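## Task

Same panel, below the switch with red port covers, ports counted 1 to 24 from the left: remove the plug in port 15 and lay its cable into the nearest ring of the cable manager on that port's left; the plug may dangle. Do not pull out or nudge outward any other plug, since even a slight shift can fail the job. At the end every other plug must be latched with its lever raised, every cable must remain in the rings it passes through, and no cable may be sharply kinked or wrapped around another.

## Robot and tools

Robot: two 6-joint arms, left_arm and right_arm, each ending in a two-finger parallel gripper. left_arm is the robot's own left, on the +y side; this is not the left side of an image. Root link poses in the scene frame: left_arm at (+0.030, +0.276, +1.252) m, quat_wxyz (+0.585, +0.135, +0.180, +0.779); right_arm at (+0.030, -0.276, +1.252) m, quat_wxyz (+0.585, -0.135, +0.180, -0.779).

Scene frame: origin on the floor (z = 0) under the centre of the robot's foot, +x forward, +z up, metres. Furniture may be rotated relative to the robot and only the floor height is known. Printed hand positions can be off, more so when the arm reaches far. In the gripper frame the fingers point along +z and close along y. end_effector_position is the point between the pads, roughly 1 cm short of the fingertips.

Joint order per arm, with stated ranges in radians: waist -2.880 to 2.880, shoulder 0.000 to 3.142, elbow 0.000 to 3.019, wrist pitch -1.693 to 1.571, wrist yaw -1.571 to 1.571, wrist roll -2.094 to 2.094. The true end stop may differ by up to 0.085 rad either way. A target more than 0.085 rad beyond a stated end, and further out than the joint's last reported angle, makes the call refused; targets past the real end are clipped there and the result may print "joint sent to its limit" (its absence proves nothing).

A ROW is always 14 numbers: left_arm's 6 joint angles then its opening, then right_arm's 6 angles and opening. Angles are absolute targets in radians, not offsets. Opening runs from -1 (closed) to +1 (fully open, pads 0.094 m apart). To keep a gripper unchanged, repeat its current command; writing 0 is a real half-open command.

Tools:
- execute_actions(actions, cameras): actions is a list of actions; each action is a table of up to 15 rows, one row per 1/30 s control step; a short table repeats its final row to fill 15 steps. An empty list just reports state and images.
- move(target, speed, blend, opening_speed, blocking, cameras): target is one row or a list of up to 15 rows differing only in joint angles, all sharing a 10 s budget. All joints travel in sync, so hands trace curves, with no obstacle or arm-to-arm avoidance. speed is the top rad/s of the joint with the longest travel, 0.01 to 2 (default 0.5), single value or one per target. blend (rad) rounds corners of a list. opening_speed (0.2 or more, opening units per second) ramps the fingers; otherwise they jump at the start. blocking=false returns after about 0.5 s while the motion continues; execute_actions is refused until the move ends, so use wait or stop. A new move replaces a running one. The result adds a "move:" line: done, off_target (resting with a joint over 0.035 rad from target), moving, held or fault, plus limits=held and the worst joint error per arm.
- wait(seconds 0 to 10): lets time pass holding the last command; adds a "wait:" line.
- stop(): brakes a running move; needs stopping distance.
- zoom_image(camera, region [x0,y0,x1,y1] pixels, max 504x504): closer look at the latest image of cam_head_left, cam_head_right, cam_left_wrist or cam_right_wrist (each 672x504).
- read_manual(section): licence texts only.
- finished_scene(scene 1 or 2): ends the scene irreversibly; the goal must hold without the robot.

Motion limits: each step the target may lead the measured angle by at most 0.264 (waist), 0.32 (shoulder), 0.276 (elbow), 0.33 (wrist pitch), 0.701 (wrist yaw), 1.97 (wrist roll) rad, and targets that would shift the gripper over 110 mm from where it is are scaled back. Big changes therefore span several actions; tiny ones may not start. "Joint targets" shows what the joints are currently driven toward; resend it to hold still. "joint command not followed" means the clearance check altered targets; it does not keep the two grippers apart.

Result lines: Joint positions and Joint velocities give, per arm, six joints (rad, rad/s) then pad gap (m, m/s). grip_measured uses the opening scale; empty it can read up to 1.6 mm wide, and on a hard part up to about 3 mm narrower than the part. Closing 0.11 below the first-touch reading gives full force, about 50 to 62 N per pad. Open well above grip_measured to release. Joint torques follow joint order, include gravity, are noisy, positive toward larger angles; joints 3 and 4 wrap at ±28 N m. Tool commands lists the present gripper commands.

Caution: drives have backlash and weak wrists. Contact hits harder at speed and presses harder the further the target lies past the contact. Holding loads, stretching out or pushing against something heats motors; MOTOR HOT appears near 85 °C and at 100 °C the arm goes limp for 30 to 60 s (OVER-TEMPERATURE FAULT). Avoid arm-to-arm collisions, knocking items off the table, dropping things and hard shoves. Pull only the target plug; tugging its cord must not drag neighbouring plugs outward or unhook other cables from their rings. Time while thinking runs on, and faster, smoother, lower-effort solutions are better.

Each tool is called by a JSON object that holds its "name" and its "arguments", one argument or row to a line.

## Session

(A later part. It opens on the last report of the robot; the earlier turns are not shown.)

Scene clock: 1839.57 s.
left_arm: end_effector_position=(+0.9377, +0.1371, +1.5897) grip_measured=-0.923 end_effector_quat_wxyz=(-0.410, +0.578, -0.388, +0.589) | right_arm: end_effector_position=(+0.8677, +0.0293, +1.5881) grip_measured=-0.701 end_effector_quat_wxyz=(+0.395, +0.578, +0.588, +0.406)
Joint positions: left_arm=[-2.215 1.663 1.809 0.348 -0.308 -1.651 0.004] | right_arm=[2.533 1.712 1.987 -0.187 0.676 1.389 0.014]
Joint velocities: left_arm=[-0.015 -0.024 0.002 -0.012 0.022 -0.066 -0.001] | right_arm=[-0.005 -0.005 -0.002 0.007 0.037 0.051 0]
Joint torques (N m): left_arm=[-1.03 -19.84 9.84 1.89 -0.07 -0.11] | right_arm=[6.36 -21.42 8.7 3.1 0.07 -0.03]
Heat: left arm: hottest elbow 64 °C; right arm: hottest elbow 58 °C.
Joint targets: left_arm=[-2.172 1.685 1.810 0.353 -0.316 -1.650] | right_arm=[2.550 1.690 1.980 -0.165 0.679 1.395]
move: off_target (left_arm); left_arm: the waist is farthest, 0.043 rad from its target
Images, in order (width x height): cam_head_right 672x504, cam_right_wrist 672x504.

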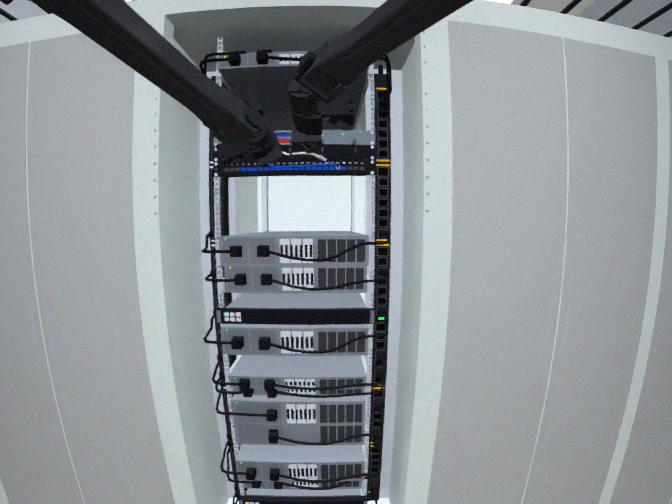

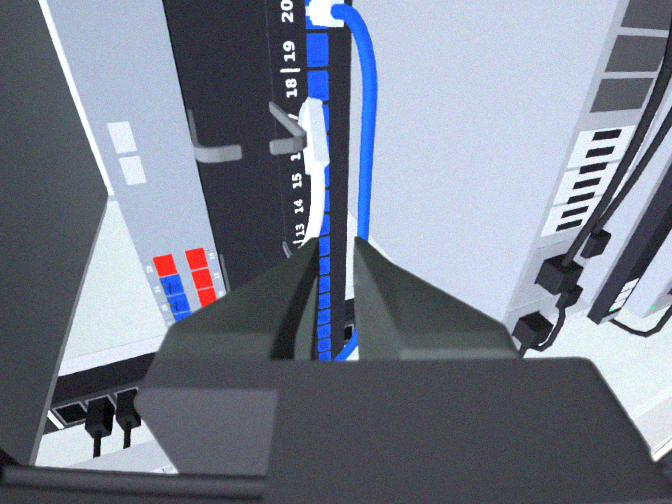

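{"name": "move", "arguments": {
  "target": [-2.2,1.66,1.8,0.36,-0.315,-1.65,-0.5,2.55,1.69,1.98,-0.165,0.68,1.395,-0.7],
  "opening_speed": 0.25,
  "cameras": ["cam_left_wrist"]
}}

{"name": "zoom_image", "arguments": {
  "camera": "cam_left_wrist",
  "region": [200, 80, 504, 380]
}}

Scene clock: 1852.33 s.
left_arm: end_effector_position=(+0.9365, +0.1362, +1.5863) grip_measured=-0.505 end_effector_quat_wxyz=(-0.409, +0.578, -0.390, +0.588) | right_arm: end_effector_position=(+0.8674, +0.0292, +1.5872) grip_measured=-0.701 end_effector_quat_wxyz=(+0.395, +0.578, +0.588, +0.405)
Joint positions: left_arm=[-2.215 1.661 1.799 0.351 -0.307 -1.651 0.023] | right_arm=[2.533 1.712 1.985 -0.187 0.677 1.389 0.014]
Joint velocities: left_arm=[0.024 -0.005 0.012 -0.002 -0.037 -0.022 0] | right_arm=[-0.015 -0.005 0.002 -0.002 0.007 -0.007 0]
Joint torques (N m): left_arm=[-3.08 -22.36 9.83 1.98 -0.13 -0.1] | right_arm=[6.12 -21.25 8.72 3.06 0.13 -0.05]
Heat: left arm: hottest elbow 63 °C; right arm: hottest elbow 57 °C.
Joint targets: left_arm=[-2.200 1.660 1.800 0.360 -0.315 -1.650] | right_arm=[2.550 1.690 1.980 -0.165 0.681 1.395]
move: done
Images, in order (width x height): cam_left_wrist 672x504.

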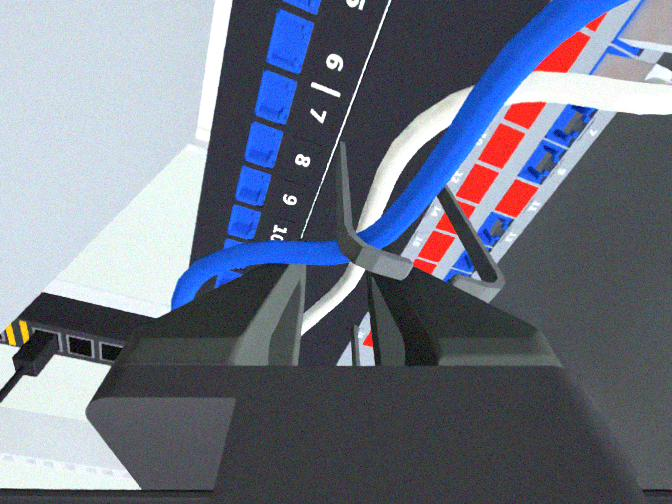

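Scaled by 1.658 from the camera's 672x504 image, which has a finer 960x720 frame.

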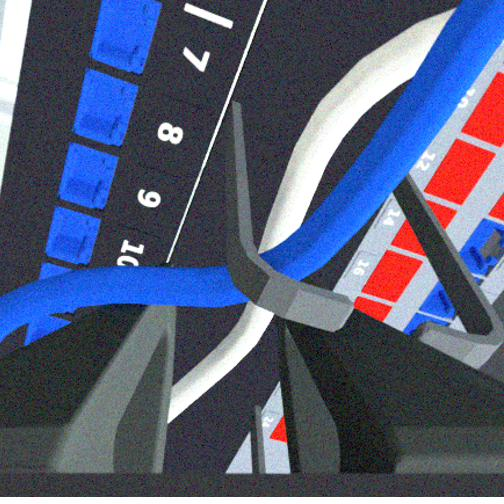

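{"name": "move", "arguments": {
  "target": [
    [-2.215,1.55,1.66,0.395,-0.33,-1.65,-0.5,2.55,1.69,1.98,-0.165,0.68,1.395,-0.7],
    [-2.235,1.455,1.525,0.43,-0.345,-1.65,-0.5,2.55,1.69,1.98,-0.165,0.68,1.395,-0.7]
  ],
  "speed": 0.15,
  "blend": 0.02,
  "cameras": ["cam_left_wrist","cam_head_right"]
}}

{"name": "zoom_image", "arguments": {
  "camera": "cam_left_wrist",
  "region": [200, 80, 504, 380]
}}

{"name": "zoom_image", "arguments": {
  "camera": "cam_head_right",
  "region": [230, 120, 350, 180]
}}

Scene clock: 1874.77 s.
left_arm: end_effector_position=(+0.8714, +0.1596, +1.5757) grip_measured=-0.503 end_effector_quat_wxyz=(-0.410, +0.596, -0.396, +0.566) | right_arm: end_effector_position=(+0.8674, +0.0292, +1.5872) grip_measured=-0.701 end_effector_quat_wxyz=(+0.395, +0.578, +0.588, +0.405)
Joint positions: left_arm=[-2.218 1.485 1.528 0.403 -0.349 -1.651 0.023] | right_arm=[2.533 1.712 1.985 -0.187 0.677 1.389 0.014]
Joint velocities: left_arm=[0.005 -0.015 -0.002 -0.007 -0.066 0.037 -0.001] | right_arm=[-0.005 -0.015 -0.002 -0.002 -0.037 0.066 -0.001]
Joint torques (N m): left_arm=[-5.07 -22.3 9.17 2.74 0.09 -0.1] | right_arm=[6.95 -21.42 8.9 3.07 0.05 -0.06]
Heat: left arm: hottest elbow 61 °C; right arm: hottest elbow 55 °C.
Joint targets: left_arm=[-2.236 1.456 1.525 0.431 -0.352 -1.650] | right_arm=[2.550 1.690 1.980 -0.165 0.680 1.395]
move: done
Images, in order (width x height): cam_head_right 672x504, cam_left_wrist 672x504.

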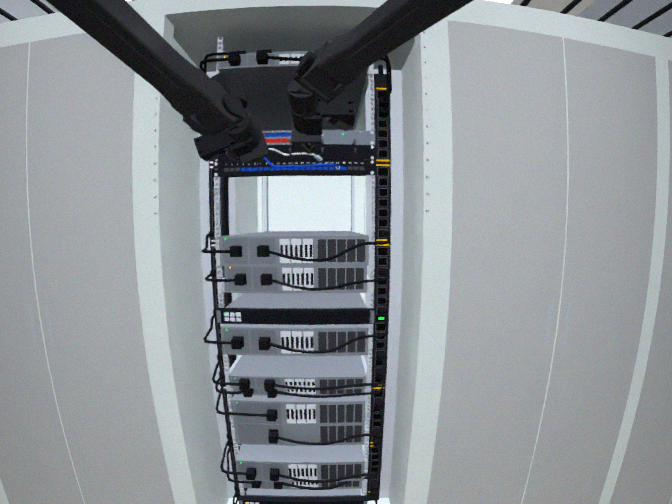

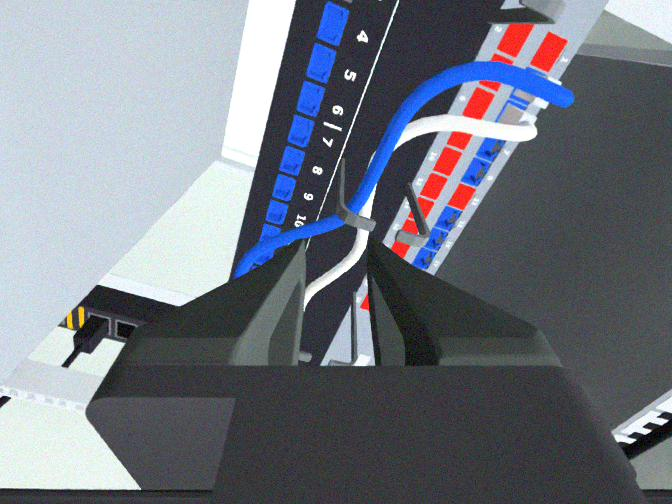

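Scaled by 1.658 from the camera's 672x504 image, which has a finer 960x720 frame.

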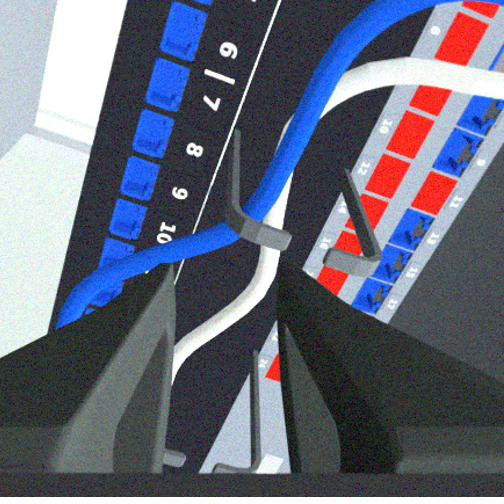

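Scaled by 4.200 from the camera's 672x504 image, which has a finer 960x720 frame.

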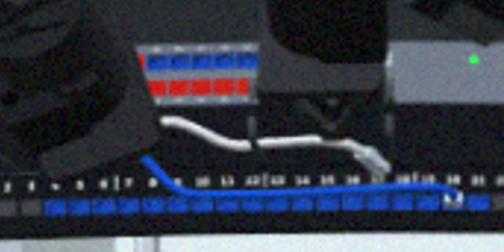

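{"name": "move", "arguments": {
  "target": [
    [-2.26,1.36,1.4,0.425,-0.345,-1.65,-0.5,2.55,1.69,1.98,-0.165,0.68,1.395,-0.7],
    [-2.24,1.3,1.25,0.43,-0.345,-1.6,-0.5,2.55,1.69,1.98,-0.165,0.68,1.395,-0.7]
  ],
  "speed": 0.2,
  "blend": 0.02,
  "cameras": ["cam_left_wrist","cam_head_right"]
}}

{"name": "move", "arguments": {
  "target": [
    [-2.05,1.6,1.2,0.55,-0.345,-1.2,-0.5,2.5,1.5,1.7,-0.165,0.68,1.395,-0.7],
    [-1.75,2.0,1.2,1.0,-0.3,-0.781,-0.5,2.35,1.4,1.55,-0.165,0.68,1.395,-0.7]
  ],
  "speed": 0.4,
  "blend": 0.1
}}

{"name": "zoom_image", "arguments": {
  "camera": "cam_head_right",
  "region": [220, 125, 360, 185]
}}

{"name": "zoom_image", "arguments": {
  "camera": "cam_head_left",
  "region": [280, 125, 460, 190]
}}

Scene clock: 1893.33 s.
left_arm: end_effector_position=(+0.7966, +0.1595, +1.5339) grip_measured=-0.503 end_effector_quat_wxyz=(-0.392, +0.601, -0.449, +0.532) | right_arm: end_effector_position=(+0.8674, +0.0292, +1.5872) grip_measured=-0.701 end_effector_quat_wxyz=(+0.395, +0.578, +0.588, +0.405)
Joint positions: left_arm=[-2.237 1.328 1.255 0.403 -0.348 -1.617 0.023] | right_arm=[2.533 1.712 1.985 -0.187 0.677 1.389 0.014]
Joint velocities: left_arm=[-0.005 -0.015 -0.037 0.007 0.007 0.051 -0.001] | right_arm=[-0.015 -0.005 0.002 0.012 0.066 -0.051 0.001]
Joint torques (N m): left_arm=[-3.37 -19.02 8.94 2.74 0.28 0.02] | right_arm=[6.59 -21.13 8.65 2.95 0.07 -0.03]
Heat: left arm: hottest elbow 59 °C; right arm: hottest elbow 55 °C.
Joint targets: left_arm=[-2.240 1.299 1.251 0.430 -0.345 -1.601] | right_arm=[2.550 1.690 1.980 -0.165 0.680 1.395]
move: done
Images, in order (width x height): cam_head_right 672x504, cam_left_wrist 672x504.

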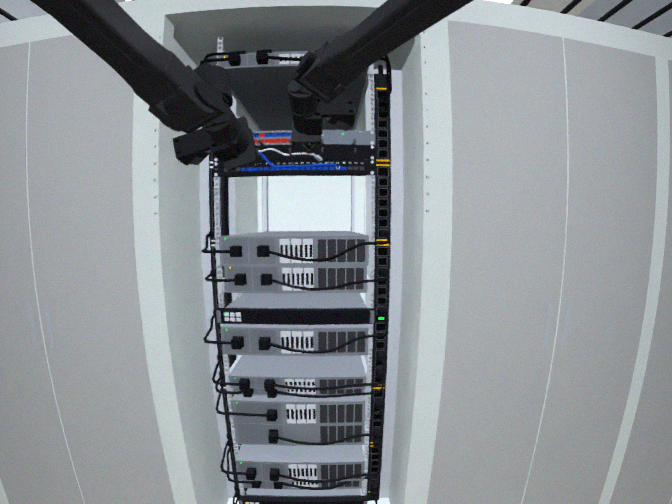

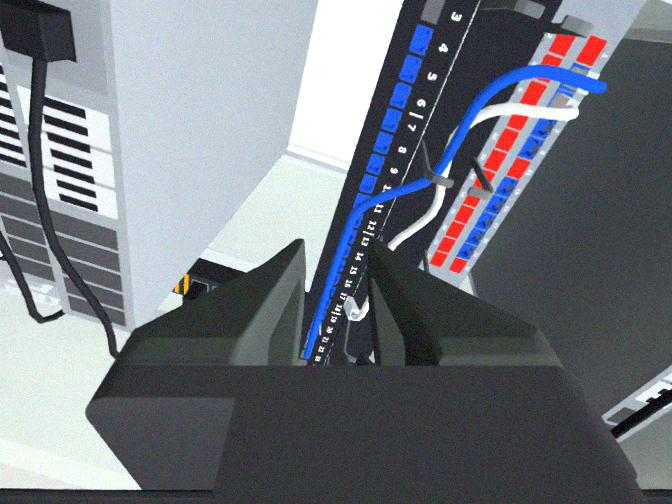

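Scene clock: 1896.33 s.
left_arm: end_effector_position=(+0.7819, +0.4032, +1.1194) grip_measured=-0.503 end_effector_quat_wxyz=(-0.587, +0.450, -0.663, +0.117) | right_arm: end_effector_position=(+0.8072, -0.1203, +1.5272) grip_measured=-0.701 end_effector_quat_wxyz=(+0.413, +0.604, +0.609, +0.306)
Joint positions: left_arm=[-1.755 1.999 1.2 0.97 -0.294 -0.796 0.023] | right_arm=[2.364 1.42 1.556 -0.187 0.67 1.389 0.014]
Joint velocities: left_arm=[0.005 0.005 -0.002 -0.002 -0.037 0.022 0.001] | right_arm=[-0.005 -0.005 -0.017 -0.002 -0.007 -0.007 0]
Joint torques (N m): left_arm=[-0.79 -19.78 4.46 2.88 0.09 -0.01] | right_arm=[2.37 -18.02 8.66 2.91 0.19 -0.03]
Heat: left arm: hottest elbow 59 °C; right arm: hottest elbow 54 °C.
Joint targets: left_arm=[-1.749 2.001 1.200 1.000 -0.292 -0.781] | right_arm=[2.349 1.399 1.550 -0.165 0.672 1.395]
move: done

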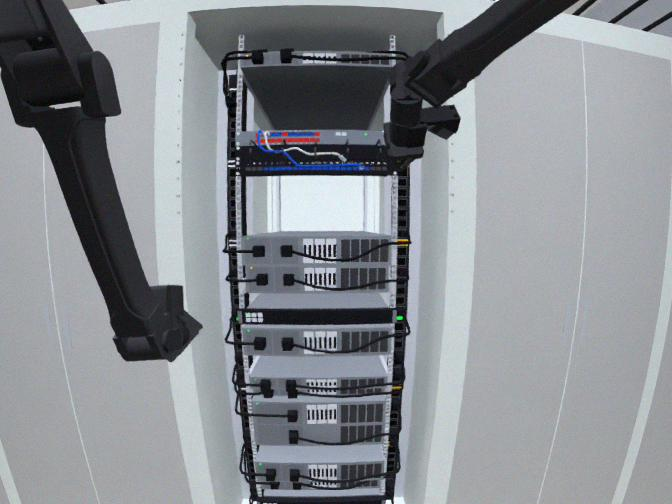

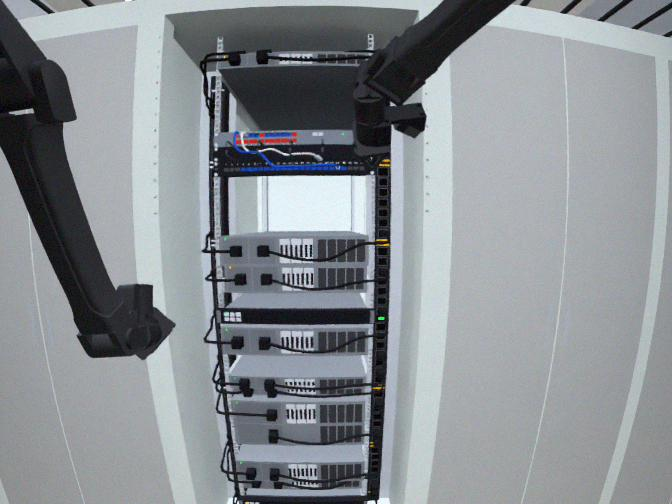

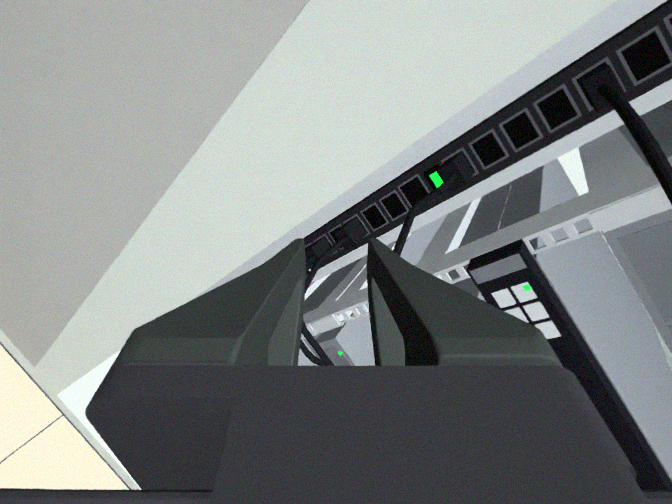

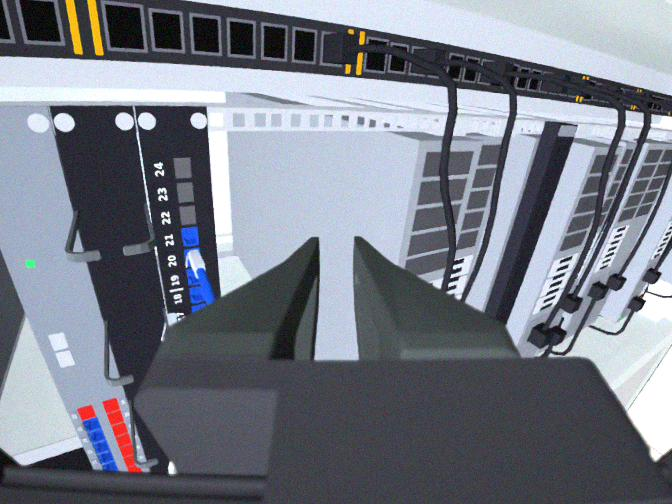

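Scaled by 3.600 from the camera's 672x504 image, which has a finer 960x720 frame.

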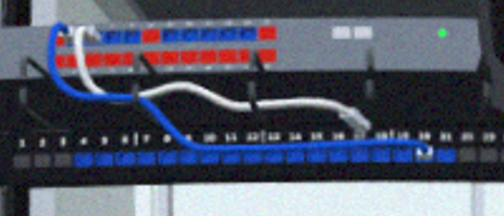

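Scaled by 2.800 from the camera's 672x504 image, which has a finer 960x720 frame.

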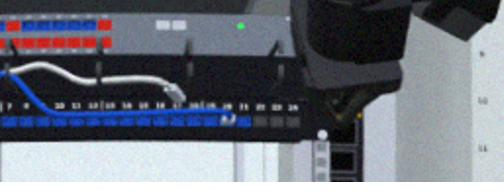

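{"name": "zoom_image", "arguments": {
  "camera": "cam_right_wrist",
  "region": [60, 200, 320, 480]
}}

{"name": "move", "arguments": {
  "target": [-1.75,2.0,1.2,1.0,-0.3,-0.781,-0.5,2.38,1.2,1.25,-0.165,0.68,1.395,-0.7],
  "cameras": ["cam_right_wrist"]
}}

{"name": "zoom_image", "arguments": {
  "camera": "cam_right_wrist",
  "region": [60, 200, 320, 480]
}}

Scaled by 1.800 from the camera's 672x504 image, which has a finer 960x720 frame.

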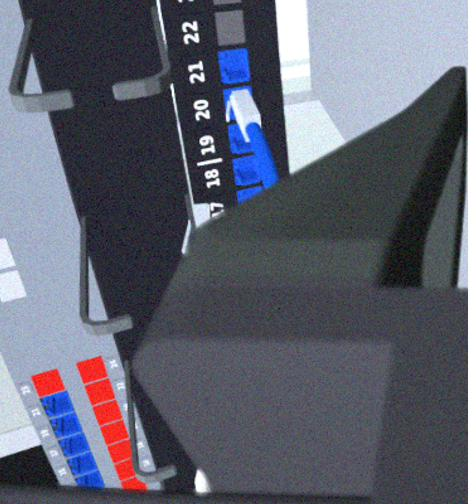

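Scene clock: 1907.87 s.
left_arm: end_effector_position=(+0.7817, +0.4037, +1.1194) grip_measured=-0.503 end_effector_quat_wxyz=(-0.587, +0.451, -0.663, +0.116) | right_arm: end_effector_position=(+0.7191, -0.1525, +1.4959) grip_measured=-0.701 end_effector_quat_wxyz=(+0.397, +0.599, +0.639, +0.274)
Joint positions: left_arm=[-1.755 1.999 1.2 0.97 -0.297 -0.795 0.023] | right_arm=[2.365 1.216 1.257 -0.185 0.677 1.389 0.014]
Joint velocities: left_arm=[-0.005 -0.005 0.002 0.007 -0.066 -0.095 0] | right_arm=[-0.005 -0.005 -0.012 0.002 0.037 0.007 0]
Joint torques (N m): left_arm=[-0.73 -20.13 4.45 2.84 -0.09 0.01] | right_arm=[3.37 -14.8 8.5 3.06 0.22 -0.04]
Heat: left arm: hottest elbow 56 °C; right arm: hottest elbow 54 °C.
Joint targets: left_arm=[-1.750 2.000 1.200 1.000 -0.300 -0.780] | right_arm=[2.381 1.200 1.251 -0.165 0.680 1.395]
move: done
Images, in order (width x height): cam_right_wrist 672x504.

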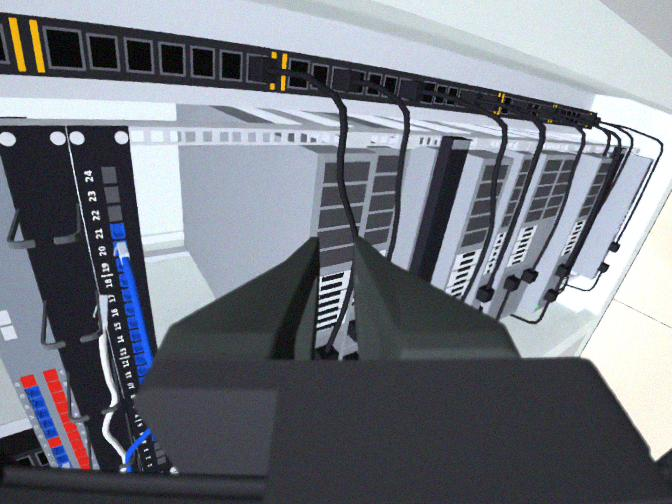

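Scaled by 1.800 from the camera's 672x504 image, which has a finer 960x720 frame.

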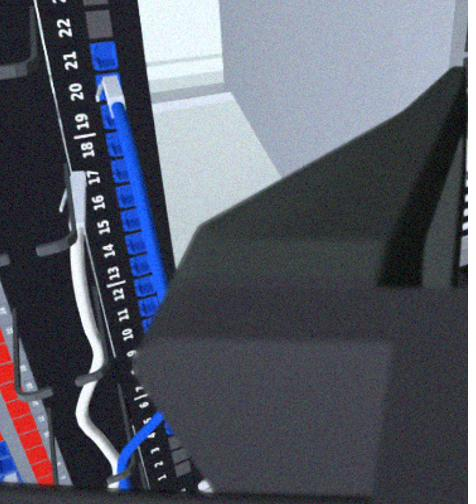

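{"name": "finished_scene", "arguments": {
  "scene": 2
}}

The scene is finished.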